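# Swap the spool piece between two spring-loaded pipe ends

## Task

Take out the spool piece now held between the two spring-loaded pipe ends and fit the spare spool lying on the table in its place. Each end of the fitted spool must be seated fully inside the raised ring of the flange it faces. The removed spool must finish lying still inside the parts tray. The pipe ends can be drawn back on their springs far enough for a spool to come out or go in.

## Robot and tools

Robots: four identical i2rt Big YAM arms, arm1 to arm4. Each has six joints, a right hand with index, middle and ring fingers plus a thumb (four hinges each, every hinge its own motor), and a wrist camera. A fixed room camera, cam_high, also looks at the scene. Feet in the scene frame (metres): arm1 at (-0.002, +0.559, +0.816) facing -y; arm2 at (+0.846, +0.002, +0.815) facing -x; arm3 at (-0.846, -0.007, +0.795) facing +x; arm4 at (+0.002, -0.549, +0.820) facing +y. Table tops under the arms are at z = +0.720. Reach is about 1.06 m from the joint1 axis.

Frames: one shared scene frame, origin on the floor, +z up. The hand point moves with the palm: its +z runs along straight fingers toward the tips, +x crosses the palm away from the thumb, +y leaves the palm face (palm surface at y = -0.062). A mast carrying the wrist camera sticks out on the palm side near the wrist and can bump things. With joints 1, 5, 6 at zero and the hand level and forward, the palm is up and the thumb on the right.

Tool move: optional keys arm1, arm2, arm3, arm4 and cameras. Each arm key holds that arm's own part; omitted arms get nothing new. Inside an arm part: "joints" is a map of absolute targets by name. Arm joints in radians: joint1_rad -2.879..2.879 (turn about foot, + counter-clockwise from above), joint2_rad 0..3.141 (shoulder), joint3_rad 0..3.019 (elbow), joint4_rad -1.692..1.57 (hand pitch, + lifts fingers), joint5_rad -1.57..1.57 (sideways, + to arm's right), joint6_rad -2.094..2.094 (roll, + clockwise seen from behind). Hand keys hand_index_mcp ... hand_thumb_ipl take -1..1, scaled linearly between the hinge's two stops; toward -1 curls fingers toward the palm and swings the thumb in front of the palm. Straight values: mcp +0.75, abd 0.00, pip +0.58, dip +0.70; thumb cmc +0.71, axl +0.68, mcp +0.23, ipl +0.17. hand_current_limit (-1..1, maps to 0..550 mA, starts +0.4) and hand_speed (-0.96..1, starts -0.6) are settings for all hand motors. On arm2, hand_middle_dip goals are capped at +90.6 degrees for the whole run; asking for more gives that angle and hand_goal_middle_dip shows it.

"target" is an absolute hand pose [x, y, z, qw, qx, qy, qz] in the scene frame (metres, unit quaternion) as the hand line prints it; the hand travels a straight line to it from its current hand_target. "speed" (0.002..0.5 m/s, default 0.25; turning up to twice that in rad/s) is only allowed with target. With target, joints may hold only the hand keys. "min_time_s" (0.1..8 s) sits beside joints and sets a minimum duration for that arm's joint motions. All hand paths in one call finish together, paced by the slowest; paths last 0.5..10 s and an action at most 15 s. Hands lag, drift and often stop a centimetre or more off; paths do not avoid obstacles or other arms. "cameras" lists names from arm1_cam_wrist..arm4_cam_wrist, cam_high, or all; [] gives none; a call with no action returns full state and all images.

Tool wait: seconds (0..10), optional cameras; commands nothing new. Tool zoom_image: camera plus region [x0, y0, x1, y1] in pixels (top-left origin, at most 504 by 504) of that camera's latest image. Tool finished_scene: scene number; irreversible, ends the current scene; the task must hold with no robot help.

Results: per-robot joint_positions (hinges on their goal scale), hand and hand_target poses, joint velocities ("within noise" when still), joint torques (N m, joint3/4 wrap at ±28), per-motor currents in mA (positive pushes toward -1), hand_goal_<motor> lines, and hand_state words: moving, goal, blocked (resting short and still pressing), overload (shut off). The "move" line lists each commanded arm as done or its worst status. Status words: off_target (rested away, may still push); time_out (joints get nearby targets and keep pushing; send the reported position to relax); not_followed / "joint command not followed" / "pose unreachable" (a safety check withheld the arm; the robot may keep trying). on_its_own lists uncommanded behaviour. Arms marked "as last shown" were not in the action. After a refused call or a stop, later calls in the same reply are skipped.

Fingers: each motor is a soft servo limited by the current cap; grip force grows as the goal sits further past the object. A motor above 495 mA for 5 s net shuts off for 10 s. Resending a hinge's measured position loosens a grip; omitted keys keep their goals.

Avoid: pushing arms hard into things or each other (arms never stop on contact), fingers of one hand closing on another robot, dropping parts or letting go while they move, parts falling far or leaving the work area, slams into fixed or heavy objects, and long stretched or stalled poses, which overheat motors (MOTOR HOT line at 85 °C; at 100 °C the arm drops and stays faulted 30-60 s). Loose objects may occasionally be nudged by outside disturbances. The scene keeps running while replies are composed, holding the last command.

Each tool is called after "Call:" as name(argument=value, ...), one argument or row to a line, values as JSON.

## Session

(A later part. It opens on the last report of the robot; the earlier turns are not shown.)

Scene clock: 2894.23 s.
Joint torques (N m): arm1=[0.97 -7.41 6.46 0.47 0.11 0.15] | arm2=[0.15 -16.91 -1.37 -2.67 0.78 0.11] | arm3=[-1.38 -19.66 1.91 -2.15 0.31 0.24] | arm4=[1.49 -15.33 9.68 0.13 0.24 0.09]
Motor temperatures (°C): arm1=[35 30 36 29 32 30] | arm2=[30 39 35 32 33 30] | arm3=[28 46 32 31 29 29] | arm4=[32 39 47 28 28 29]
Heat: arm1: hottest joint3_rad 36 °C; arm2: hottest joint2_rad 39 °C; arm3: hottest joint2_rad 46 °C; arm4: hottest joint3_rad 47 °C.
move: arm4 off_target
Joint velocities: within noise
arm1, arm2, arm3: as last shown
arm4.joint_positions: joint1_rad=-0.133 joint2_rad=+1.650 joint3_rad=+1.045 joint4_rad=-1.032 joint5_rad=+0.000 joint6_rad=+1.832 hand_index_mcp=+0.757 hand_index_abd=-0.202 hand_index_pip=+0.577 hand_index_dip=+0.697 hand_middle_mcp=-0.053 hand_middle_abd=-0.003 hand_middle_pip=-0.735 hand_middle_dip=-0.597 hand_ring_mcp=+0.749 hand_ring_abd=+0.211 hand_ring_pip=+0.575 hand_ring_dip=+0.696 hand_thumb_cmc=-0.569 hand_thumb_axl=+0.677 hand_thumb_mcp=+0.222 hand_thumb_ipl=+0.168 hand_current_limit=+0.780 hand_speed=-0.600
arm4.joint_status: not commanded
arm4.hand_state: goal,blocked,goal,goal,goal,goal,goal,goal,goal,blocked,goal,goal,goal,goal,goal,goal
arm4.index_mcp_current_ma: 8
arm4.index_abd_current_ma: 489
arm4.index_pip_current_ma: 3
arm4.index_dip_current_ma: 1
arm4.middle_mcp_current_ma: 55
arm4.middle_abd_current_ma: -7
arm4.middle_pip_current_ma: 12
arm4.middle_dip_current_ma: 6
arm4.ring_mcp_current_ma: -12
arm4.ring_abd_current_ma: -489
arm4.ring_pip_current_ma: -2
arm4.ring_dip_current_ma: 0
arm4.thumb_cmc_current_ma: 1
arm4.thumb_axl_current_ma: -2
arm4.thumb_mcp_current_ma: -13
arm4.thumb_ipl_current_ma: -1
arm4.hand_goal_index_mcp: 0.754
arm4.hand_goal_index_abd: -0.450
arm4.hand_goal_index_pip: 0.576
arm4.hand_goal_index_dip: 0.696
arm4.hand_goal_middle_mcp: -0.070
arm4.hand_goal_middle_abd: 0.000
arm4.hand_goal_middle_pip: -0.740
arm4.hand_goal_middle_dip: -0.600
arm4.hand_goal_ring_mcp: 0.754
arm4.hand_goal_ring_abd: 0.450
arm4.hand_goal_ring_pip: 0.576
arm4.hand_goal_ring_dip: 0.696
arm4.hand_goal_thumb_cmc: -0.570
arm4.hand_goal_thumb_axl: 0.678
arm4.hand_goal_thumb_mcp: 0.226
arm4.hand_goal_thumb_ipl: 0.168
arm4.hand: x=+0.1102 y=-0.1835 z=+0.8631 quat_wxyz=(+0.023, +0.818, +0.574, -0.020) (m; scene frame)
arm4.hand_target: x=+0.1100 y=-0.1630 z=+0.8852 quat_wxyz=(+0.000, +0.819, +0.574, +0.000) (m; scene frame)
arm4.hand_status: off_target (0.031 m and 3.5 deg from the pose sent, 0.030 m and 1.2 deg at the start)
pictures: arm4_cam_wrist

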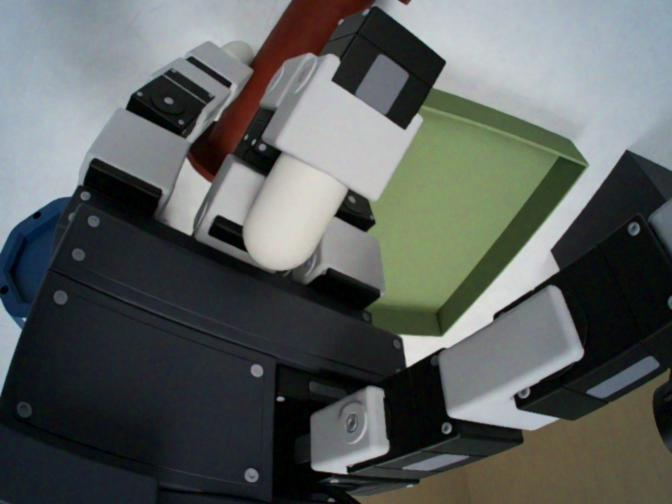

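Call:
move(
  arm4={"target":[0.112,-0.150,0.925,-0.015,0.8190,0.5735,0.013],"speed":0.06},
  cameras=["arm4_cam_wrist"],
)

Scene clock: 2901.10 s.
Joint torques (N m): arm1=[0.85 -7.3 6.48 0.44 0.11 0.12] | arm2=[0.09 -16.85 -1.39 -2.65 0.75 0.11] | arm3=[-1.32 -19.66 1.91 -2.15 0.31 0.25] | arm4=[1.26 -15.56 10.48 0.2 0.28 0.06]
Motor temperatures (°C): arm1=[35 30 36 29 32 30] | arm2=[30 39 35 32 33 30] | arm3=[28 46 32 31 29 29] | arm4=[32 40 48 28 28 29]
Heat: arm1: hottest joint3_rad 36 °C; arm2: hottest joint2_rad 39 °C; arm3: hottest joint2_rad 46 °C; arm4: hottest joint3_rad 48 °C.
move: arm4 off_target
Joint velocities: within noise
arm1, arm2, arm3: as last shown
arm4.joint_positions: joint1_rad=-0.133 joint2_rad=+1.607 joint3_rad=+1.107 joint4_rad=-1.104 joint5_rad=+0.000 joint6_rad=+1.832 hand_index_mcp=+0.763 hand_index_abd=-0.202 hand_index_pip=+0.582 hand_index_dip=+0.700 hand_middle_mcp=-0.053 hand_middle_abd=-0.003 hand_middle_pip=-0.735 hand_middle_dip=-0.597 hand_ring_mcp=+0.747 hand_ring_abd=+0.211 hand_ring_pip=+0.574 hand_ring_dip=+0.696 hand_thumb_cmc=-0.569 hand_thumb_axl=+0.677 hand_thumb_mcp=+0.222 hand_thumb_ipl=+0.168 hand_current_limit=+0.780 hand_speed=-0.600
arm4.joint_status: not commanded
arm4.hand_state: goal,blocked,goal,goal,goal,goal,goal,goal,goal,blocked,goal,goal,goal,goal,goal,goal
arm4.index_mcp_current_ma: 26
arm4.index_abd_current_ma: 489
arm4.index_pip_current_ma: 16
arm4.index_dip_current_ma: 9
arm4.middle_mcp_current_ma: 55
arm4.middle_abd_current_ma: -7
arm4.middle_pip_current_ma: 12
arm4.middle_dip_current_ma: 6
arm4.ring_mcp_current_ma: -20
arm4.ring_abd_current_ma: -489
arm4.ring_pip_current_ma: -5
arm4.ring_dip_current_ma: 0
arm4.thumb_cmc_current_ma: 1
arm4.thumb_axl_current_ma: -2
arm4.thumb_mcp_current_ma: -13
arm4.thumb_ipl_current_ma: -1
arm4.hand_goal_index_mcp: 0.754
arm4.hand_goal_index_abd: -0.450
arm4.hand_goal_index_pip: 0.576
arm4.hand_goal_index_dip: 0.696
arm4.hand_goal_middle_mcp: -0.070
arm4.hand_goal_middle_abd: 0.000
arm4.hand_goal_middle_pip: -0.740
arm4.hand_goal_middle_dip: -0.600
arm4.hand_goal_ring_mcp: 0.754
arm4.hand_goal_ring_abd: 0.450
arm4.hand_goal_ring_pip: 0.576
arm4.hand_goal_ring_dip: 0.696
arm4.hand_goal_thumb_cmc: -0.570
arm4.hand_goal_thumb_axl: 0.678
arm4.hand_goal_thumb_mcp: 0.226
arm4.hand_goal_thumb_ipl: 0.168
arm4.hand: x=+0.1113 y=-0.1711 z=+0.8990 quat_wxyz=(+0.011, +0.819, +0.574, -0.010) (m; scene frame)
arm4.hand_target: x=+0.1119 y=-0.1513 z=+0.9250 quat_wxyz=(-0.015, +0.819, +0.573, +0.013) (m; scene frame)
arm4.hand_status: off_target (0.033 m and 3.9 deg from the pose sent, 0.070 m and 5.8 deg at the start)
pictures: arm4_cam_wrist

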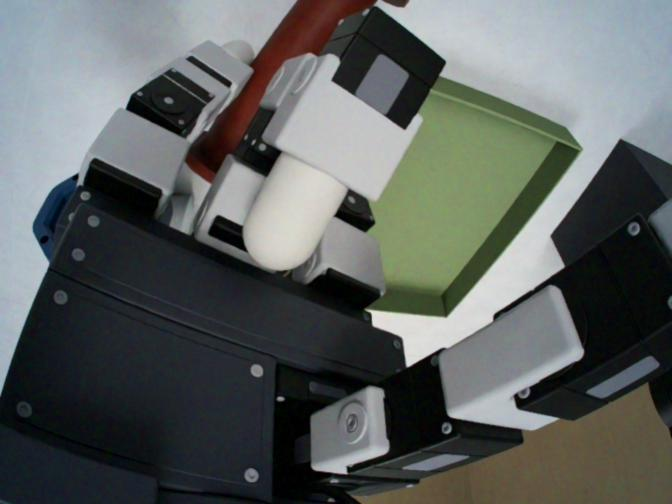

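Call:
move(
  arm4={"target":[0.114,-0.150,1.005,-0.015,0.8190,0.5735,0.013],"speed":0.1},
  cameras=[],
)

Call:
move(
  arm4={"target":[0.06,-0.23,1.01,-0.010,0.7660,0.6428,0.010],"speed":0.1},
  cameras=["arm4_cam_wrist","cam_high"],
)

Scene clock: 2910.33 s.
Joint torques (N m): arm1=[0.79 -7.24 6.48 0.42 0.1 0.13] | arm2=[-0.09 -16.67 -1.39 -2.61 0.76 0.12] | arm3=[-1.32 -19.66 1.89 -2.14 0.31 0.24] | arm4=[0.91 -15.09 11.51 0.2 0.28 0.01]
Motor temperatures (°C): arm1=[35 30 36 29 32 30] | arm2=[30 39 35 32 33 30] | arm3=[28 46 32 31 29 29] | arm4=[32 40 49 28 28 29]
Heat: arm1: hottest joint3_rad 36 °C; arm2: hottest joint2_rad 39 °C; arm3: hottest joint2_rad 46 °C; arm4: hottest joint3_rad 49 °C.
move: arm4 off_target
Joint velocities: within noise
arm1, arm2, arm3: as last shown
arm4.joint_positions: joint1_rad=-0.133 joint2_rad=+1.540 joint3_rad=+1.247 joint4_rad=-1.314 joint5_rad=+0.000 joint6_rad=+1.832 hand_index_mcp=+0.763 hand_index_abd=-0.202 hand_index_pip=+0.582 hand_index_dip=+0.700 hand_middle_mcp=-0.053 hand_middle_abd=-0.003 hand_middle_pip=-0.735 hand_middle_dip=-0.597 hand_ring_mcp=+0.747 hand_ring_abd=+0.211 hand_ring_pip=+0.574 hand_ring_dip=+0.696 hand_thumb_cmc=-0.569 hand_thumb_axl=+0.677 hand_thumb_mcp=+0.222 hand_thumb_ipl=+0.168 hand_current_limit=+0.780 hand_speed=-0.600
arm4.joint_status: not commanded
arm4.hand_state: goal,blocked,goal,goal,goal,goal,goal,goal,goal,blocked,goal,goal,goal,goal,goal,goal
arm4.index_mcp_current_ma: 26
arm4.index_abd_current_ma: 489
arm4.index_pip_current_ma: 16
arm4.index_dip_current_ma: 9
arm4.middle_mcp_current_ma: 55
arm4.middle_abd_current_ma: -7
arm4.middle_pip_current_ma: 12
arm4.middle_dip_current_ma: 6
arm4.ring_mcp_current_ma: -20
arm4.ring_abd_current_ma: -489
arm4.ring_pip_current_ma: -5
arm4.ring_dip_current_ma: 0
arm4.thumb_cmc_current_ma: 1
arm4.thumb_axl_current_ma: -2
arm4.thumb_mcp_current_ma: -13
arm4.thumb_ipl_current_ma: -1
arm4.hand_goal_index_mcp: 0.754
arm4.hand_goal_index_abd: -0.450
arm4.hand_goal_index_pip: 0.576
arm4.hand_goal_index_dip: 0.696
arm4.hand_goal_middle_mcp: -0.070
arm4.hand_goal_middle_abd: 0.000
arm4.hand_goal_middle_pip: -0.740
arm4.hand_goal_middle_dip: -0.600
arm4.hand_goal_ring_mcp: 0.754
arm4.hand_goal_ring_abd: 0.450
arm4.hand_goal_ring_pip: 0.576
arm4.hand_goal_ring_dip: 0.696
arm4.hand_goal_thumb_cmc: -0.570
arm4.hand_goal_thumb_axl: 0.678
arm4.hand_goal_thumb_mcp: 0.226
arm4.hand_goal_thumb_ipl: 0.168
arm4.hand: x=+0.1117 y=-0.1668 z=+0.9769 quat_wxyz=(+0.011, +0.819, +0.574, -0.010) (m; scene frame)
arm4.hand_target: x=+0.1139 y=-0.1514 z=+1.0051 quat_wxyz=(-0.015, +0.819, +0.573, +0.013) (m; scene frame)
arm4.hand_status: off_target (0.033 m and 4.0 deg from the pose sent, 0.108 m and 3.9 deg at the start)
pictures: none
No camera images: "cameras" was empty.

Scene clock: 2911.90 s.
Joint torques (N m): arm1=[0.67 -7.24 6.5 0.4 0.09 0.13] | arm2=[0.32 -16.79 -1.4 -2.66 0.77 0.11] | arm3=[-1.32 -19.66 1.92 -2.14 0.32 0.25] | arm4=[1.61 -11.05 7.68 0.39 0.4 -0.07]
Motor temperatures (°C): arm1=[35 30 36 29 32 30] | arm2=[30 39 35 32 33 30] | arm3=[28 46 32 31 29 29] | arm4=[32 40 49 28 28 29]
Heat: arm1: hottest joint3_rad 36 °C; arm2: hottest joint2_rad 39 °C; arm3: hottest joint2_rad 46 °C; arm4: hottest joint3_rad 49 °C.
move: arm4 done
Joint velocities: within noise
arm1.joint_positions: joint1_rad=+0.139 joint2_rad=+1.231 joint3_rad=+0.610 joint4_rad=-0.990 joint5_rad=-0.003 joint6_rad=+1.590 hand_index_mcp=+0.753 hand_index_abd=+0.042 hand_index_pip=+0.575 hand_index_dip=+0.695 hand_middle_mcp=+0.751 hand_middle_abd=-0.058 hand_middle_pip=+0.575 hand_middle_dip=+0.696 hand_ring_mcp=+0.751 hand_ring_abd=-0.217 hand_ring_pip=+0.577 hand_ring_dip=+0.696 hand_thumb_cmc=-0.570 hand_thumb_axl=+0.677 hand_thumb_mcp=+0.223 hand_thumb_ipl=+0.168 hand_current_limit=+0.750 hand_speed=-0.600
arm1.joint_status: not commanded
arm1.hand_state: goal,blocked,goal,goal,goal,blocked,goal,goal,goal,goal,goal,goal,goal,goal,goal,goal
arm1.index_mcp_current_ma: 0
arm1.index_abd_current_ma: 481
arm1.index_pip_current_ma: 0
arm1.index_dip_current_ma: 0
arm1.middle_mcp_current_ma: -1
arm1.middle_abd_current_ma: -481
arm1.middle_pip_current_ma: 0
arm1.middle_dip_current_ma: 0
arm1.ring_mcp_current_ma: -1
arm1.ring_abd_current_ma: 1
arm1.ring_pip_current_ma: 0
arm1.ring_dip_current_ma: 0
arm1.thumb_cmc_current_ma: 0
arm1.thumb_axl_current_ma: 0
arm1.thumb_mcp_current_ma: -1
arm1.thumb_ipl_current_ma: 0
arm1.hand_goal_index_mcp: 0.754
arm1.hand_goal_index_abd: -0.150
arm1.hand_goal_index_pip: 0.576
arm1.hand_goal_index_dip: 0.696
arm1.hand_goal_middle_mcp: 0.754
arm1.hand_goal_middle_abd: 0.150
arm1.hand_goal_middle_pip: 0.576
arm1.hand_goal_middle_dip: 0.696
arm1.hand_goal_ring_mcp: 0.754
arm1.hand_goal_ring_abd: -0.220
arm1.hand_goal_ring_pip: 0.576
arm1.hand_goal_ring_dip: 0.696
arm1.hand_goal_thumb_cmc: -0.570
arm1.hand_goal_thumb_axl: 0.678
arm1.hand_goal_thumb_mcp: 0.226
arm1.hand_goal_thumb_ipl: 0.168
arm1.hand: x=-0.0413 y=+0.3117 z=+0.8604 quat_wxyz=(-0.009, +0.764, -0.645, -0.009) (m; scene frame)
arm1.hand_target: x=-0.0401 y=+0.3101 z=+0.8620 quat_wxyz=(+0.000, +0.762, -0.647, +0.000) (m; scene frame)
arm1.hand_status: not commanded
arm2.joint_positions: joint1_rad=-0.016 joint2_rad=+1.603 joint3_rad=+0.751 joint4_rad=-0.620 joint5_rad=-0.003 joint6_rad=+1.324 hand_index_mcp=-0.438 hand_index_abd=-0.001 hand_index_pip=-0.038 hand_index_dip=-0.320 hand_middle_mcp=-0.509 hand_middle_abd=+0.013 hand_middle_pip=-0.258 hand_middle_dip=-0.305 hand_ring_mcp=-0.424 hand_ring_abd=+0.015 hand_ring_pip=-0.263 hand_ring_dip=-0.297 hand_thumb_cmc=-0.571 hand_thumb_axl=+0.683 hand_thumb_mcp=+0.240 hand_thumb_ipl=+0.166 hand_current_limit=+0.750 hand_speed=-0.600
arm2.joint_status: not commanded
arm2.hand_state: goal,goal,blocked,blocked,blocked,goal,blocked,blocked,blocked,goal,blocked,blocked,goal,goal,goal,goal
arm2.index_mcp_current_ma: 18
arm2.index_abd_current_ma: 0
arm2.index_pip_current_ma: -80
arm2.index_dip_current_ma: -34
arm2.middle_mcp_current_ma: 297
arm2.middle_abd_current_ma: 15
arm2.middle_pip_current_ma: 481
arm2.middle_dip_current_ma: 481
arm2.ring_mcp_current_ma: 481
arm2.ring_abd_current_ma: 18
arm2.ring_pip_current_ma: 481
arm2.ring_dip_current_ma: 481
arm2.thumb_cmc_current_ma: 0
arm2.thumb_axl_current_ma: 6
arm2.thumb_mcp_current_ma: 29
arm2.thumb_ipl_current_ma: -2
arm2.hand_goal_index_mcp: -0.450
arm2.hand_goal_index_abd: 0.000
arm2.hand_goal_index_pip: 0.000
arm2.hand_goal_index_dip: -0.300
arm2.hand_goal_middle_mcp: -0.600
arm2.hand_goal_middle_abd: 0.000
arm2.hand_goal_middle_pip: -0.500
arm2.hand_goal_middle_dip: -0.500
arm2.hand_goal_ring_mcp: -0.600
arm2.hand_goal_ring_abd: 0.000
arm2.hand_goal_ring_pip: -0.500
arm2.hand_goal_ring_dip: -0.500
arm2.hand_goal_thumb_cmc: -0.570
arm2.hand_goal_thumb_axl: 0.678
arm2.hand_goal_thumb_mcp: 0.226
arm2.hand_goal_thumb_ipl: 0.168
arm2.hand: x=+0.4734 y=+0.1072 z=+0.7898 quat_wxyz=(-0.053, -0.100, +0.994, +0.002) (m; scene frame)
arm2.hand_target: x=+0.5339 y=+0.1135 z=+0.7894 quat_wxyz=(+0.000, -0.081, +0.997, +0.000) (m; scene frame)
arm2.hand_status: not commanded
arm3.joint_positions: joint1_rad=-0.074 joint2_rad=+1.803 joint3_rad=+1.086 joint4_rad=-0.790 joint5_rad=-0.004 joint6_rad=+1.238 hand_index_mcp=-0.400 hand_index_abd=-0.001 hand_index_pip=+0.007 hand_index_dip=-0.297 hand_middle_mcp=-0.518 hand_middle_abd=+0.009 hand_middle_pip=-0.215 hand_middle_dip=-0.383 hand_ring_mcp=-0.468 hand_ring_abd=+0.005 hand_ring_pip=-0.219 hand_ring_dip=-0.329 hand_thumb_cmc=-0.570 hand_thumb_axl=+0.677 hand_thumb_mcp=+0.223 hand_thumb_ipl=+0.168 hand_current_limit=+0.750 hand_speed=-0.600
arm3.joint_status: not commanded
arm3.hand_state: blocked,goal,goal,goal,blocked,goal,blocked,blocked,blocked,goal,blocked,blocked,goal,goal,goal,goal
arm3.index_mcp_current_ma: 84
arm3.index_abd_current_ma: -2
arm3.index_pip_current_ma: 24
arm3.index_dip_current_ma: 9
arm3.middle_mcp_current_ma: 383
arm3.middle_abd_current_ma: 29
arm3.middle_pip_current_ma: 481
arm3.middle_dip_current_ma: 481
arm3.ring_mcp_current_ma: 481
arm3.ring_abd_current_ma: 15
arm3.ring_pip_current_ma: 481
arm3.ring_dip_current_ma: 481
arm3.thumb_cmc_current_ma: 0
arm3.thumb_axl_current_ma: -2
arm3.thumb_mcp_current_ma: -14
arm3.thumb_ipl_current_ma: -1
arm3.hand_goal_index_mcp: -0.420
arm3.hand_goal_index_abd: 0.000
arm3.hand_goal_index_pip: 0.000
arm3.hand_goal_index_dip: -0.300
arm3.hand_goal_middle_mcp: -0.600
arm3.hand_goal_middle_abd: 0.000
arm3.hand_goal_middle_pip: -0.500
arm3.hand_goal_middle_dip: -0.500
arm3.hand_goal_ring_mcp: -0.600
arm3.hand_goal_ring_abd: 0.000
arm3.hand_goal_ring_pip: -0.500
arm3.hand_goal_ring_dip: -0.500
arm3.hand_goal_thumb_cmc: -0.570
arm3.hand_goal_thumb_axl: 0.678
arm3.hand_goal_thumb_mcp: 0.226
arm3.hand_goal_thumb_ipl: 0.168
arm3.hand: x=-0.3758 y=-0.1550 z=+0.7874 quat_wxyz=(+0.009, +0.994, +0.103, +0.037) (m; scene frame)
arm3.hand_target: x=-0.4206 y=-0.1577 z=+0.7898 quat_wxyz=(+0.000, +0.997, +0.081, +0.000) (m; scene frame)
arm3.hand_status: not commanded
arm4.joint_positions: joint1_rad=+0.008 joint2_rad=+1.301 joint3_rad=+1.075 joint4_rad=-1.339 joint5_rad=+0.000 joint6_rad=+1.816 hand_index_mcp=+0.763 hand_index_abd=-0.202 hand_index_pip=+0.582 hand_index_dip=+0.700 hand_middle_mcp=-0.054 hand_middle_abd=-0.003 hand_middle_pip=-0.735 hand_middle_dip=-0.597 hand_ring_mcp=+0.747 hand_ring_abd=+0.211 hand_ring_pip=+0.574 hand_ring_dip=+0.696 hand_thumb_cmc=-0.569 hand_thumb_axl=+0.677 hand_thumb_mcp=+0.222 hand_thumb_ipl=+0.168 hand_current_limit=+0.780 hand_speed=-0.600
arm4.joint_status: not commanded
arm4.hand_state: goal,blocked,goal,goal,goal,goal,goal,goal,goal,blocked,goal,goal,goal,goal,goal,goal
arm4.index_mcp_current_ma: 27
arm4.index_abd_current_ma: 489
arm4.index_pip_current_ma: 17
arm4.index_dip_current_ma: 9
arm4.middle_mcp_current_ma: 55
arm4.middle_abd_current_ma: -7
arm4.middle_pip_current_ma: 12
arm4.middle_dip_current_ma: 6
arm4.ring_mcp_current_ma: -20
arm4.ring_abd_current_ma: -489
arm4.ring_pip_current_ma: -5
arm4.ring_dip_current_ma: 0
arm4.thumb_cmc_current_ma: 1
arm4.thumb_axl_current_ma: -2
arm4.thumb_mcp_current_ma: -13
arm4.thumb_ipl_current_ma: -1
arm4.hand_goal_index_mcp: 0.754
arm4.hand_goal_index_abd: -0.450
arm4.hand_goal_index_pip: 0.576
arm4.hand_goal_index_dip: 0.696
arm4.hand_goal_middle_mcp: -0.070
arm4.hand_goal_middle_abd: 0.000
arm4.hand_goal_middle_pip: -0.740
arm4.hand_goal_middle_dip: -0.600
arm4.hand_goal_ring_mcp: 0.754
arm4.hand_goal_ring_abd: 0.450
arm4.hand_goal_ring_pip: 0.576
arm4.hand_goal_ring_dip: 0.696
arm4.hand_goal_thumb_cmc: -0.570
arm4.hand_goal_thumb_axl: 0.678
arm4.hand_goal_thumb_mcp: 0.226
arm4.hand_goal_thumb_ipl: 0.168
arm4.hand: x=+0.0614 y=-0.2287 z=+1.0018 quat_wxyz=(-0.005, +0.771, +0.637, +0.003) (m; scene frame)
arm4.hand_target: x=+0.0601 y=-0.2301 z=+1.0097 quat_wxyz=(-0.010, +0.766, +0.643, +0.010) (m; scene frame)
arm4.hand_status: done (0.008 m and 1.3 deg from the pose sent, 0.088 m and 10.5 deg at the start)
pictures: arm4_cam_wrist, cam_high

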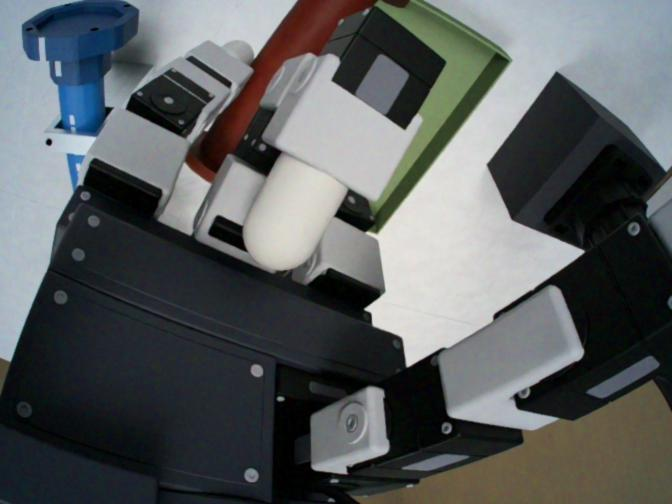

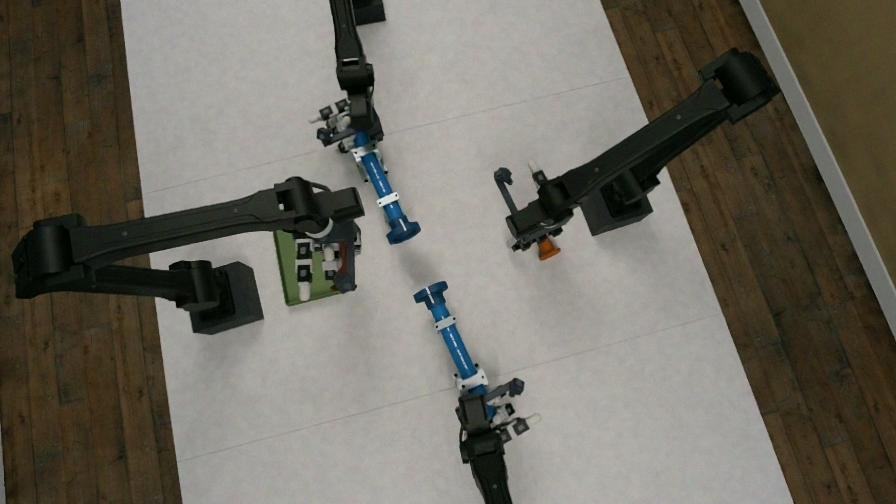

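Call:
move(
  arm4={"target":[0.004,-0.322,1.01,-0.008,0.7071,0.7071,0.008],"speed":0.12},
  cameras=["arm4_cam_wrist","cam_high"],
)

Call:
zoom_image(
  camera="cam_high",
  region=[220, 160, 400, 340],
)

Scene clock: 2922.30 s.
Joint torques (N m): arm1=[0.73 -7.24 6.5 0.5 0.1 0.14] | arm2=[0.21 -16.91 -1.36 -2.62 0.78 0.11] | arm3=[-1.32 -19.72 1.89 -2.13 0.31 0.25] | arm4=[1.67 -6.48 7.88 0.29 0.42 0.11]
Motor temperatures (°C): arm1=[35 30 36 29 32 30] | arm2=[30 39 35 32 33 30] | arm3=[28 46 32 31 29 29] | arm4=[32 40 48 28 28 29]
Heat: arm1: hottest joint3_rad 36 °C; arm2: hottest joint2_rad 39 °C; arm3: hottest joint2_rad 46 °C; arm4: hottest joint3_rad 48 °C.
move: arm4 done
Joint velocities: within noise
arm1, arm2, arm3: as last shown
arm4.joint_positions: joint1_rad=+0.268 joint2_rad=+1.039 joint3_rad=+0.880 joint4_rad=-1.408 joint5_rad=+0.001 joint6_rad=+1.884 hand_index_mcp=+0.764 hand_index_abd=-0.202 hand_index_pip=+0.583 hand_index_dip=+0.700 hand_middle_mcp=-0.054 hand_middle_abd=-0.003 hand_middle_pip=-0.735 hand_middle_dip=-0.597 hand_ring_mcp=+0.747 hand_ring_abd=+0.211 hand_ring_pip=+0.574 hand_ring_dip=+0.696 hand_thumb_cmc=-0.569 hand_thumb_axl=+0.677 hand_thumb_mcp=+0.222 hand_thumb_ipl=+0.168 hand_current_limit=+0.780 hand_speed=-0.600
arm4.joint_status: not commanded
arm4.hand_state: goal,blocked,goal,goal,goal,goal,goal,goal,goal,blocked,goal,goal,goal,goal,goal,goal
arm4.index_mcp_current_ma: 30
arm4.index_abd_current_ma: 490
arm4.index_pip_current_ma: 18
arm4.index_dip_current_ma: 9
arm4.middle_mcp_current_ma: 55
arm4.middle_abd_current_ma: -7
arm4.middle_pip_current_ma: 12
arm4.middle_dip_current_ma: 6
arm4.ring_mcp_current_ma: -19
arm4.ring_abd_current_ma: -489
arm4.ring_pip_current_ma: -4
arm4.ring_dip_current_ma: 0
arm4.thumb_cmc_current_ma: 1
arm4.thumb_axl_current_ma: -2
arm4.thumb_mcp_current_ma: -13
arm4.thumb_ipl_current_ma: -1
arm4.hand_goal_index_mcp: 0.754
arm4.hand_goal_index_abd: -0.450
arm4.hand_goal_index_pip: 0.576
arm4.hand_goal_index_dip: 0.696
arm4.hand_goal_middle_mcp: -0.070
arm4.hand_goal_middle_abd: 0.000
arm4.hand_goal_middle_pip: -0.740
arm4.hand_goal_middle_dip: -0.600
arm4.hand_goal_ring_mcp: 0.754
arm4.hand_goal_ring_abd: 0.450
arm4.hand_goal_ring_pip: 0.576
arm4.hand_goal_ring_dip: 0.696
arm4.hand_goal_thumb_cmc: -0.570
arm4.hand_goal_thumb_axl: 0.678
arm4.hand_goal_thumb_mcp: 0.226
arm4.hand_goal_thumb_ipl: 0.168
arm4.hand: x=+0.0049 y=-0.3192 z=+1.0041 quat_wxyz=(-0.003, +0.706, +0.708, +0.003) (m; scene frame)
arm4.hand_target: x=+0.0041 y=-0.3220 z=+1.0098 quat_wxyz=(-0.008, +0.707, +0.707, +0.008) (m; scene frame)
arm4.hand_status: done (0.007 m and 0.8 deg from the pose sent, 0.110 m and 10.9 deg at the start)
pictures: arm4_cam_wrist, cam_high

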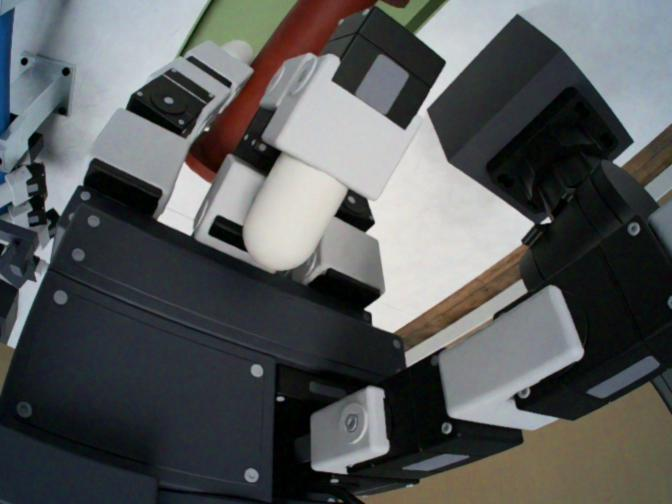

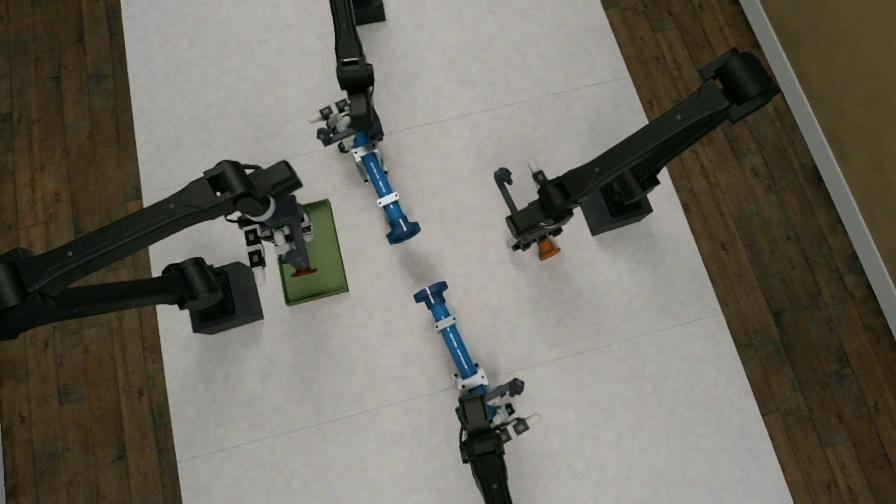

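Scaled by 2.800 from the camera's 896x504 image, which has a finer 1280x720 frame.

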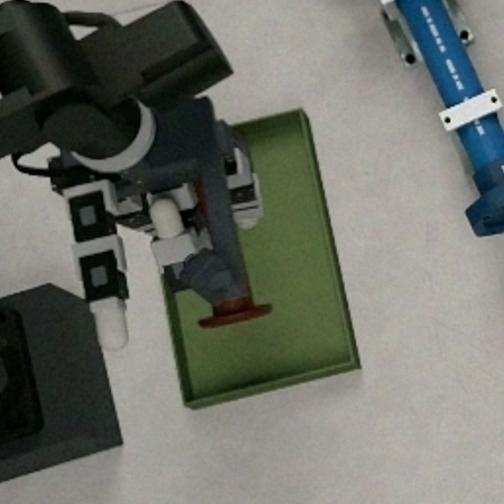

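Call:
move(
  arm4={"target":[-0.007,-0.332,0.95,-0.008,0.7071,0.7071,0.008],"speed":0.12},
  cameras=[],
)

Call:
move(
  arm4={"target":[-0.007,-0.334,0.872,0,0.7071,0.7071,0],"speed":0.08},
  cameras=["arm4_cam_wrist","cam_high"],
)

Call:
zoom_image(
  camera="cam_high",
  region=[220, 160, 400, 340],
)

Scene clock: 2940.13 s.
Joint torques (N m): arm1=[0.85 -7.24 6.46 0.38 0.11 0.13] | arm2=[0.09 -16.79 -1.4 -2.59 0.76 0.1] | arm3=[-1.32 -19.66 1.91 -2.13 0.31 0.25] | arm4=[1.67 -4.31 7.6 1.05 0.42 0.12]
Motor temperatures (°C): arm1=[35 30 36 29 32 30] | arm2=[30 39 35 32 33 30] | arm3=[28 46 32 31 29 29] | arm4=[32 39 47 28 28 29]
Heat: arm1: hottest joint3_rad 36 °C; arm2: hottest joint2_rad 39 °C; arm3: hottest joint2_rad 46 °C; arm4: hottest joint3_rad 47 °C.
move: arm4 done
Joint velocities: within noise
arm1, arm2, arm3: as last shown
arm4.joint_positions: joint1_rad=+0.321 joint2_rad=+1.039 joint3_rad=+0.734 joint4_rad=-1.258 joint5_rad=+0.001 joint6_rad=+1.939 hand_index_mcp=+0.764 hand_index_abd=-0.202 hand_index_pip=+0.583 hand_index_dip=+0.700 hand_middle_mcp=-0.054 hand_middle_abd=-0.003 hand_middle_pip=-0.735 hand_middle_dip=-0.597 hand_ring_mcp=+0.747 hand_ring_abd=+0.211 hand_ring_pip=+0.574 hand_ring_dip=+0.696 hand_thumb_cmc=-0.569 hand_thumb_axl=+0.677 hand_thumb_mcp=+0.222 hand_thumb_ipl=+0.168 hand_current_limit=+0.780 hand_speed=-0.600
arm4.joint_status: not commanded
arm4.hand_state: goal,blocked,goal,goal,goal,goal,goal,goal,goal,blocked,goal,goal,goal,goal,goal,goal
arm4.index_mcp_current_ma: 30
arm4.index_abd_current_ma: 489
arm4.index_pip_current_ma: 18
arm4.index_dip_current_ma: 9
arm4.middle_mcp_current_ma: 54
arm4.middle_abd_current_ma: -7
arm4.middle_pip_current_ma: 12
arm4.middle_dip_current_ma: 6
arm4.ring_mcp_current_ma: -19
arm4.ring_abd_current_ma: -489
arm4.ring_pip_current_ma: -4
arm4.ring_dip_current_ma: 0
arm4.thumb_cmc_current_ma: 1
arm4.thumb_axl_current_ma: -2
arm4.thumb_mcp_current_ma: -13
arm4.thumb_ipl_current_ma: -1
arm4.hand_goal_index_mcp: 0.754
arm4.hand_goal_index_abd: -0.450
arm4.hand_goal_index_pip: 0.576
arm4.hand_goal_index_dip: 0.696
arm4.hand_goal_middle_mcp: -0.070
arm4.hand_goal_middle_abd: 0.000
arm4.hand_goal_middle_pip: -0.740
arm4.hand_goal_middle_dip: -0.600
arm4.hand_goal_ring_mcp: 0.754
arm4.hand_goal_ring_abd: 0.450
arm4.hand_goal_ring_pip: 0.576
arm4.hand_goal_ring_dip: 0.696
arm4.hand_goal_thumb_cmc: -0.570
arm4.hand_goal_thumb_axl: 0.678
arm4.hand_goal_thumb_mcp: 0.226
arm4.hand_goal_thumb_ipl: 0.168
arm4.hand: x=-0.0043 y=-0.3346 z=+0.9497 quat_wxyz=(-0.005, +0.707, +0.707, +0.004) (m; scene frame)
arm4.hand_target: x=-0.0070 y=-0.3320 z=+0.9500 quat_wxyz=(-0.008, +0.707, +0.707, +0.008) (m; scene frame)
arm4.hand_status: done (0.004 m and 0.6 deg from the pose sent, 0.057 m and 0.8 deg at the start)
pictures: none
No camera images: "cameras" was empty.

Scene clock: 2941.83 s.
Joint torques (N m): arm1=[0.79 -7.3 6.53 0.4 0.12 0.13] | arm2=[-0.03 -16.85 -1.44 -2.61 0.78 0.12] | arm3=[-1.44 -19.66 1.91 -2.14 0.31 0.25] | arm4=[1.55 -4.37 6.46 1.06 0.11 0.09]
Motor temperatures (°C): arm1=[35 30 36 29 32 30] | arm2=[30 39 35 32 33 30] | arm3=[28 46 32 31 29 29] | arm4=[32 39 47 28 28 29]
Heat: arm1: hottest joint3_rad 36 °C; arm2: hottest joint2_rad 39 °C; arm3: hottest joint2_rad 46 °C; arm4: hottest joint3_rad 47 °C.
move: arm4 done
Joint velocities: within noise
arm1, arm2, arm3: as last shown
arm4.joint_positions: joint1_rad=+0.321 joint2_rad=+1.156 joint3_rad=+0.595 joint4_rad=-1.013 joint5_rad=+0.000 joint6_rad=+1.939 hand_index_mcp=+0.764 hand_index_abd=-0.202 hand_index_pip=+0.583 hand_index_dip=+0.700 hand_middle_mcp=-0.054 hand_middle_abd=-0.003 hand_middle_pip=-0.735 hand_middle_dip=-0.597 hand_ring_mcp=+0.743 hand_ring_abd=+0.211 hand_ring_pip=+0.571 hand_ring_dip=+0.695 hand_thumb_cmc=-0.569 hand_thumb_axl=+0.677 hand_thumb_mcp=+0.222 hand_thumb_ipl=+0.168 hand_current_limit=+0.780 hand_speed=-0.600
arm4.joint_status: not commanded
arm4.hand_state: goal,blocked,goal,goal,goal,goal,goal,goal,goal,blocked,goal,goal,goal,goal,goal,goal
arm4.index_mcp_current_ma: 30
arm4.index_abd_current_ma: 489
arm4.index_pip_current_ma: 18
arm4.index_dip_current_ma: 9
arm4.middle_mcp_current_ma: 54
arm4.middle_abd_current_ma: -7
arm4.middle_pip_current_ma: 12
arm4.middle_dip_current_ma: 6
arm4.ring_mcp_current_ma: -33
arm4.ring_abd_current_ma: -489
arm4.ring_pip_current_ma: -12
arm4.ring_dip_current_ma: -2
arm4.thumb_cmc_current_ma: 1
arm4.thumb_axl_current_ma: -2
arm4.thumb_mcp_current_ma: -13
arm4.thumb_ipl_current_ma: -1
arm4.hand_goal_index_mcp: 0.754
arm4.hand_goal_index_abd: -0.450
arm4.hand_goal_index_pip: 0.576
arm4.hand_goal_index_dip: 0.696
arm4.hand_goal_middle_mcp: -0.070
arm4.hand_goal_middle_abd: 0.000
arm4.hand_goal_middle_pip: -0.740
arm4.hand_goal_middle_dip: -0.600
arm4.hand_goal_ring_mcp: 0.754
arm4.hand_goal_ring_abd: 0.450
arm4.hand_goal_ring_pip: 0.576
arm4.hand_goal_ring_dip: 0.696
arm4.hand_goal_thumb_cmc: -0.570
arm4.hand_goal_thumb_axl: 0.678
arm4.hand_goal_thumb_mcp: 0.226
arm4.hand_goal_thumb_ipl: 0.168
arm4.hand: x=-0.0043 y=-0.3348 z=+0.8749 quat_wxyz=(-0.001, +0.707, +0.707, +0.001) (m; scene frame)
arm4.hand_target: x=-0.0070 y=-0.3341 z=+0.8720 quat_wxyz=(+0.000, +0.707, +0.707, +0.000) (m; scene frame)
arm4.hand_status: done (0.004 m and 0.2 deg from the pose sent, 0.078 m and 0.8 deg at the start)
pictures: arm4_cam_wrist, cam_high

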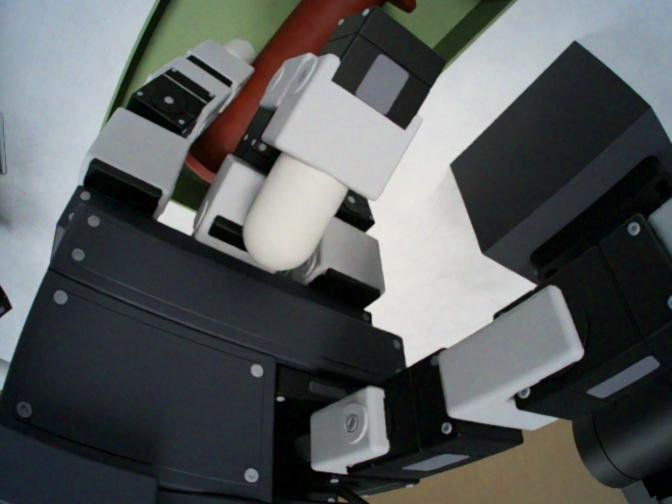

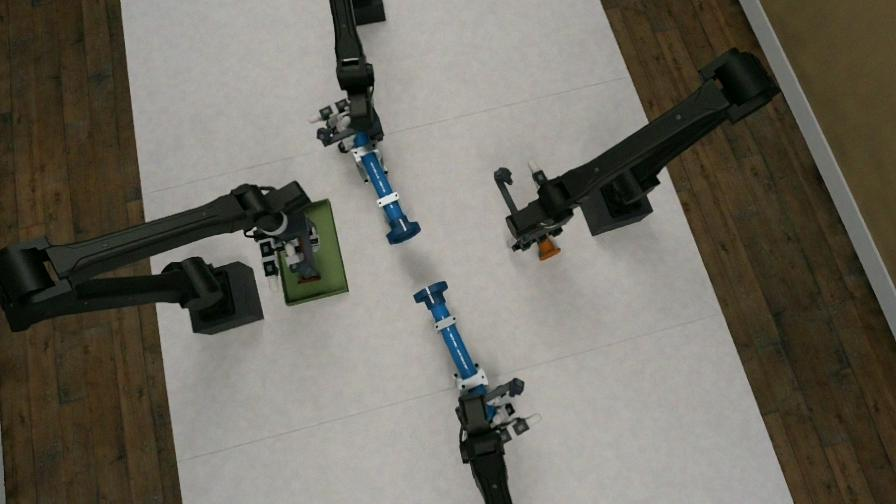

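Scaled by 2.800 from the camera's 896x504 image, which has a finer 1280x720 frame.

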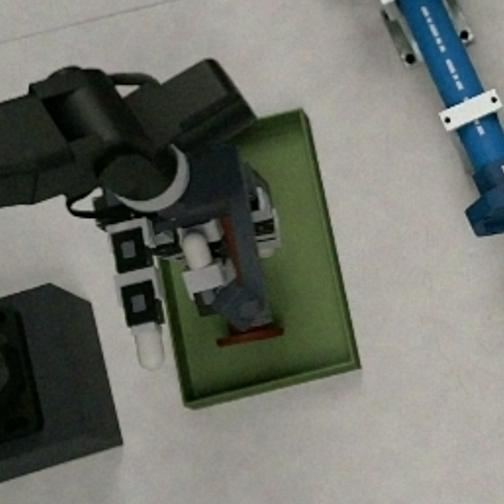

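Call:
move(
  arm4={"target": [-0.007, -0.334, 0.856, 0, 0.7071, 0.7071, 0], "speed": 0.04},
  cameras=["cam_high", "arm4_cam_wrist"],
)

Scene clock: 2985.97 s.
Joint torques (N m): arm1=[0.97 -7.18 6.5 0.44 0.09 0.13] | arm2=[0.26 -16.85 -1.42 -2.67 0.77 0.13] | arm3=[-1.38 -19.72 1.92 -2.17 0.31 0.25] | arm4=[1.61 -4.37 6.15 1.03 0.12 0.1]
Motor temperatures (°C): arm1=[35 30 36 29 32 30] | arm2=[30 39 35 32 33 30] | arm3=[28 46 32 31 29 29] | arm4=[32 38 46 28 28 29]
Heat: arm1: hottest joint3_rad 36 °C; arm2: hottest joint2_rad 39 °C; arm3: hottest joint2_rad 46 °C; arm4: hottest joint3_rad 46 °C.
move: arm4 done
Joint velocities: within noise
arm1, arm2, arm3: as last shown
arm4.joint_positions: joint1_rad=+0.321 joint2_rad=+1.190 joint3_rad=+0.570 joint4_rad=-0.953 joint5_rad=+0.000 joint6_rad=+1.939 hand_index_mcp=+0.765 hand_index_abd=-0.202 hand_index_pip=+0.583 hand_index_dip=+0.700 hand_middle_mcp=-0.054 hand_middle_abd=-0.003 hand_middle_pip=-0.735 hand_middle_dip=-0.597 hand_ring_mcp=+0.742 hand_ring_abd=+0.211 hand_ring_pip=+0.571 hand_ring_dip=+0.695 hand_thumb_cmc=-0.569 hand_thumb_axl=+0.677 hand_thumb_mcp=+0.222 hand_thumb_ipl=+0.168 hand_current_limit=+0.780 hand_speed=-0.600
arm4.joint_status: not commanded
arm4.hand_state: goal,blocked,goal,goal,goal,goal,goal,goal,goal,blocked,goal,goal,goal,goal,goal,goal
arm4.index_mcp_current_ma: 35
arm4.index_abd_current_ma: 489
arm4.index_pip_current_ma: 18
arm4.index_dip_current_ma: 9
arm4.middle_mcp_current_ma: 54
arm4.middle_abd_current_ma: -7
arm4.middle_pip_current_ma: 12
arm4.middle_dip_current_ma: 6
arm4.ring_mcp_current_ma: -36
arm4.ring_abd_current_ma: -489
arm4.ring_pip_current_ma: -13
arm4.ring_dip_current_ma: -3
arm4.thumb_cmc_current_ma: 1
arm4.thumb_axl_current_ma: -2
arm4.thumb_mcp_current_ma: -13
arm4.thumb_ipl_current_ma: -1
arm4.hand_goal_index_mcp: 0.754
arm4.hand_goal_index_abd: -0.450
arm4.hand_goal_index_pip: 0.576
arm4.hand_goal_index_dip: 0.696
arm4.hand_goal_middle_mcp: -0.070
arm4.hand_goal_middle_abd: 0.000
arm4.hand_goal_middle_pip: -0.740
arm4.hand_goal_middle_dip: -0.600
arm4.hand_goal_ring_mcp: 0.754
arm4.hand_goal_ring_abd: 0.450
arm4.hand_goal_ring_pip: 0.576
arm4.hand_goal_ring_dip: 0.696
arm4.hand_goal_thumb_cmc: -0.570
arm4.hand_goal_thumb_axl: 0.678
arm4.hand_goal_thumb_mcp: 0.226
arm4.hand_goal_thumb_ipl: 0.168
arm4.hand: x=-0.0045 y=-0.3342 z=+0.8591 quat_wxyz=(-0.001, +0.707, +0.707, +0.002) (m; scene frame)
arm4.hand_target: x=-0.0069 y=-0.3341 z=+0.8560 quat_wxyz=(+0.000, +0.707, +0.707, +0.000) (m; scene frame)
arm4.hand_status: done (0.004 m and 0.2 deg from the pose sent, 0.019 m and 0.2 deg at the start)
pictures: arm4_cam_wrist, cam_high

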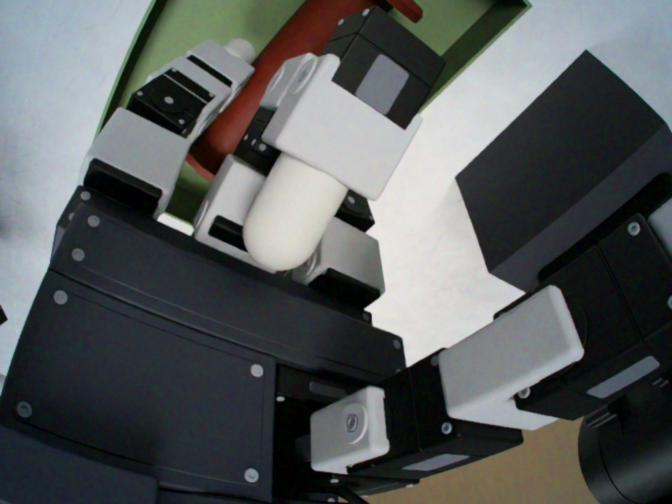

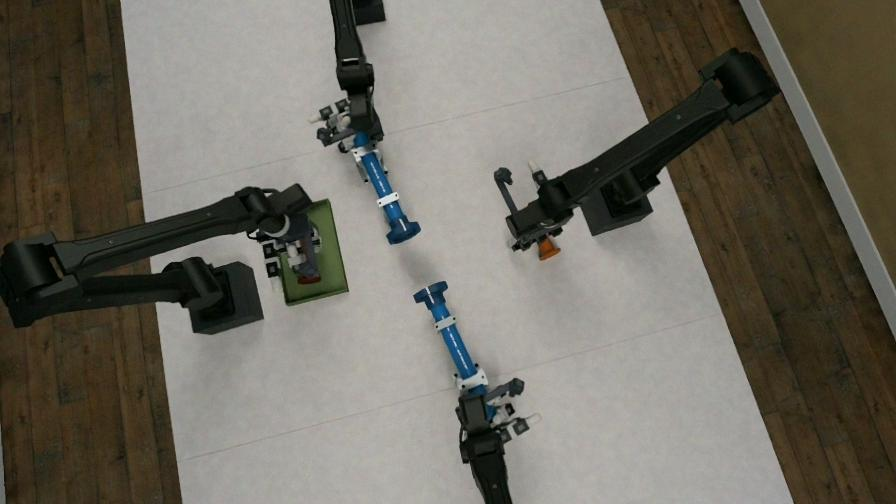

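Call:
move(
  arm4={"target": [-0.007, -0.334, 0.850, 0, 0.7071, 0.7071, 0], "speed": 0.03},
)

Call:
zoom_image(
  camera="cam_high",
  region=[240, 180, 360, 320],
)

Scene clock: 2993.03 s.
Joint torques (N m): arm1=[0.85 -7.3 6.42 0.43 0.1 0.13] | arm2=[0.15 -16.85 -1.37 -2.62 0.79 0.11] | arm3=[-1.38 -19.66 1.91 -2.17 0.31 0.24] | arm4=[1.55 -4.01 5.68 1.42 0.12 0.09]
Motor temperatures (°C): arm1=[35 30 36 29 32 30] | arm2=[30 39 35 32 33 30] | arm3=[28 46 32 31 29 29] | arm4=[32 37 46 28 28 29]
Heat: arm1: hottest joint3_rad 36 °C; arm2: hottest joint2_rad 39 °C; arm3: hottest joint2_rad 46 °C; arm4: hottest joint3_rad 46 °C.
move: arm4 done
Joint velocities: within noise
arm1, arm2, arm3: as last shown
arm4.joint_positions: joint1_rad=+0.321 joint2_rad=+1.196 joint3_rad=+0.567 joint4_rad=-0.940 joint5_rad=+0.000 joint6_rad=+1.939 hand_index_mcp=+0.764 hand_index_abd=-0.202 hand_index_pip=+0.583 hand_index_dip=+0.700 hand_middle_mcp=-0.054 hand_middle_abd=-0.003 hand_middle_pip=-0.735 hand_middle_dip=-0.597 hand_ring_mcp=+0.741 hand_ring_abd=+0.215 hand_ring_pip=+0.570 hand_ring_dip=+0.694 hand_thumb_cmc=-0.569 hand_thumb_axl=+0.677 hand_thumb_mcp=+0.222 hand_thumb_ipl=+0.168 hand_current_limit=+0.780 hand_speed=-0.600
arm4.joint_status: not commanded
arm4.hand_state: goal,blocked,goal,goal,goal,goal,goal,goal,goal,blocked,goal,goal,goal,goal,goal,goal
arm4.index_mcp_current_ma: 32
arm4.index_abd_current_ma: 489
arm4.index_pip_current_ma: 18
arm4.index_dip_current_ma: 9
arm4.middle_mcp_current_ma: 54
arm4.middle_abd_current_ma: -7
arm4.middle_pip_current_ma: 12
arm4.middle_dip_current_ma: 6
arm4.ring_mcp_current_ma: -42
arm4.ring_abd_current_ma: -489
arm4.ring_pip_current_ma: -16
arm4.ring_dip_current_ma: -4
arm4.thumb_cmc_current_ma: 1
arm4.thumb_axl_current_ma: -2
arm4.thumb_mcp_current_ma: -13
arm4.thumb_ipl_current_ma: -1
arm4.hand_goal_index_mcp: 0.754
arm4.hand_goal_index_abd: -0.450
arm4.hand_goal_index_pip: 0.576
arm4.hand_goal_index_dip: 0.696
arm4.hand_goal_middle_mcp: -0.070
arm4.hand_goal_middle_abd: 0.000
arm4.hand_goal_middle_pip: -0.740
arm4.hand_goal_middle_dip: -0.600
arm4.hand_goal_ring_mcp: 0.754
arm4.hand_goal_ring_abd: 0.450
arm4.hand_goal_ring_pip: 0.576
arm4.hand_goal_ring_dip: 0.696
arm4.hand_goal_thumb_cmc: -0.570
arm4.hand_goal_thumb_axl: 0.678
arm4.hand_goal_thumb_mcp: 0.226
arm4.hand_goal_thumb_ipl: 0.168
arm4.hand: x=-0.0049 y=-0.3331 z=+0.8565 quat_wxyz=(-0.003, +0.707, +0.707, +0.002) (m; scene frame)
arm4.hand_target: x=-0.0069 y=-0.3341 z=+0.8503 quat_wxyz=(+0.000, +0.707, +0.707, +0.000) (m; scene frame)
arm4.hand_status: done (0.007 m and 0.4 deg from the pose sent, 0.009 m and 0.2 deg at the start)
pictures: none

Scaled by 3.600 from the camera's 896x504 image, which has a finer 1280x720 frame.
This view is cut from an older image: the scene may have changed since it was taken.

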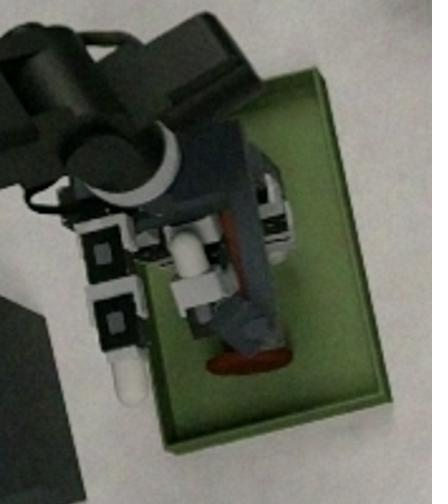

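Call:
move(
  arm4={"joints": {"hand_index_abd": 0.08, "hand_ring_abd": -0.08, "hand_current_limit": 0.4}},
  cameras=["cam_high", "arm4_cam_wrist"],
)

Call:
zoom_image(
  camera="cam_high",
  region=[240, 180, 360, 320],
)

Scene clock: 2999.23 s.
Joint torques (N m): arm1=[0.73 -7.18 6.45 0.47 0.11 0.13] | arm2=[0.09 -16.85 -1.43 -2.58 0.76 0.12] | arm3=[-1.32 -19.72 1.92 -2.17 0.31 0.24] | arm4=[1.49 -4.07 5.7 1.06 0.12 0.09]
Motor temperatures (°C): arm1=[35 30 36 29 32 30] | arm2=[30 39 35 32 33 30] | arm3=[28 46 32 31 29 29] | arm4=[32 37 45 28 28 29]
Heat: arm1: hottest joint3_rad 36 °C; arm2: hottest joint2_rad 39 °C; arm3: hottest joint2_rad 46 °C; arm4: hottest joint3_rad 45 °C.
move: arm4 done
Joint velocities: within noise
arm1, arm2, arm3: as last shown
arm4.joint_positions: joint1_rad=+0.321 joint2_rad=+1.196 joint3_rad=+0.567 joint4_rad=-0.931 joint5_rad=+0.000 joint6_rad=+1.939 hand_index_mcp=+0.755 hand_index_abd=+0.077 hand_index_pip=+0.579 hand_index_dip=+0.699 hand_middle_mcp=-0.054 hand_middle_abd=-0.003 hand_middle_pip=-0.735 hand_middle_dip=-0.597 hand_ring_mcp=+0.748 hand_ring_abd=-0.077 hand_ring_pip=+0.573 hand_ring_dip=+0.694 hand_thumb_cmc=-0.569 hand_thumb_axl=+0.677 hand_thumb_mcp=+0.222 hand_thumb_ipl=+0.168 hand_current_limit=+0.400 hand_speed=-0.600
arm4.joint_status: all done
arm4.hand_state: goal,goal,goal,goal,goal,goal,goal,goal,goal,goal,goal,goal,goal,goal,goal,goal
arm4.index_mcp_current_ma: 3
arm4.index_abd_current_ma: -7
arm4.index_pip_current_ma: 6
arm4.index_dip_current_ma: 8
arm4.middle_mcp_current_ma: 54
arm4.middle_abd_current_ma: -7
arm4.middle_pip_current_ma: 12
arm4.middle_dip_current_ma: 6
arm4.ring_mcp_current_ma: -16
arm4.ring_abd_current_ma: 7
arm4.ring_pip_current_ma: -8
arm4.ring_dip_current_ma: -4
arm4.thumb_cmc_current_ma: 1
arm4.thumb_axl_current_ma: -2
arm4.thumb_mcp_current_ma: -13
arm4.thumb_ipl_current_ma: -1
arm4.hand_goal_index_mcp: 0.754
arm4.hand_goal_index_abd: 0.080
arm4.hand_goal_index_pip: 0.576
arm4.hand_goal_index_dip: 0.696
arm4.hand_goal_middle_mcp: -0.070
arm4.hand_goal_middle_abd: 0.000
arm4.hand_goal_middle_pip: -0.740
arm4.hand_goal_middle_dip: -0.600
arm4.hand_goal_ring_mcp: 0.754
arm4.hand_goal_ring_abd: -0.080
arm4.hand_goal_ring_pip: 0.576
arm4.hand_goal_ring_dip: 0.696
arm4.hand_goal_thumb_cmc: -0.570
arm4.hand_goal_thumb_axl: 0.678
arm4.hand_goal_thumb_mcp: 0.226
arm4.hand_goal_thumb_ipl: 0.168
arm4.hand: x=-0.0057 y=-0.3310 z=+0.8559 quat_wxyz=(-0.007, +0.707, +0.707, +0.004) (m; scene frame)
arm4.hand_target: x=-0.0069 y=-0.3341 z=+0.8503 quat_wxyz=(+0.000, +0.707, +0.707, +0.000) (m; scene frame)
arm4.hand_status: not commanded
pictures: arm4_cam_wrist, cam_high

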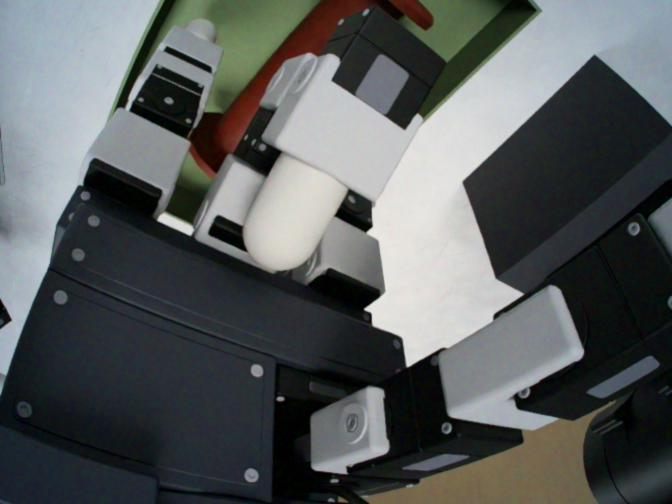

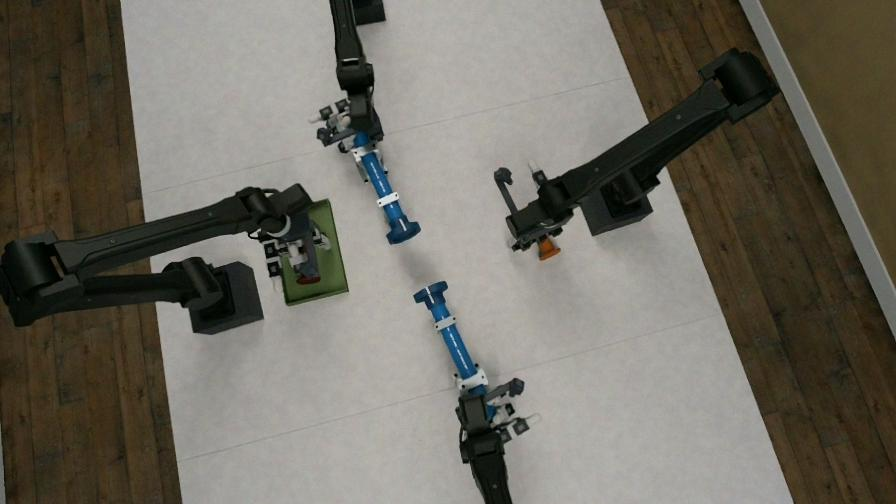

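Scaled by 3.600 from the camera's 896x504 image, which has a finer 1280x720 frame.

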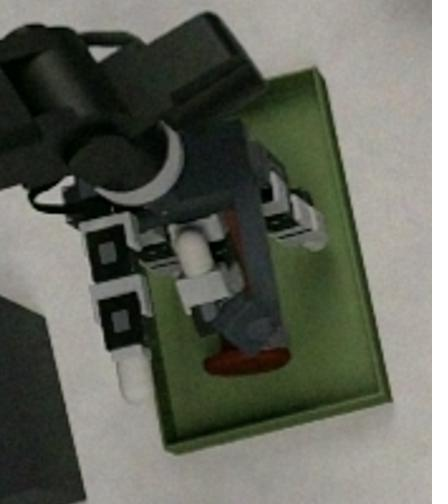

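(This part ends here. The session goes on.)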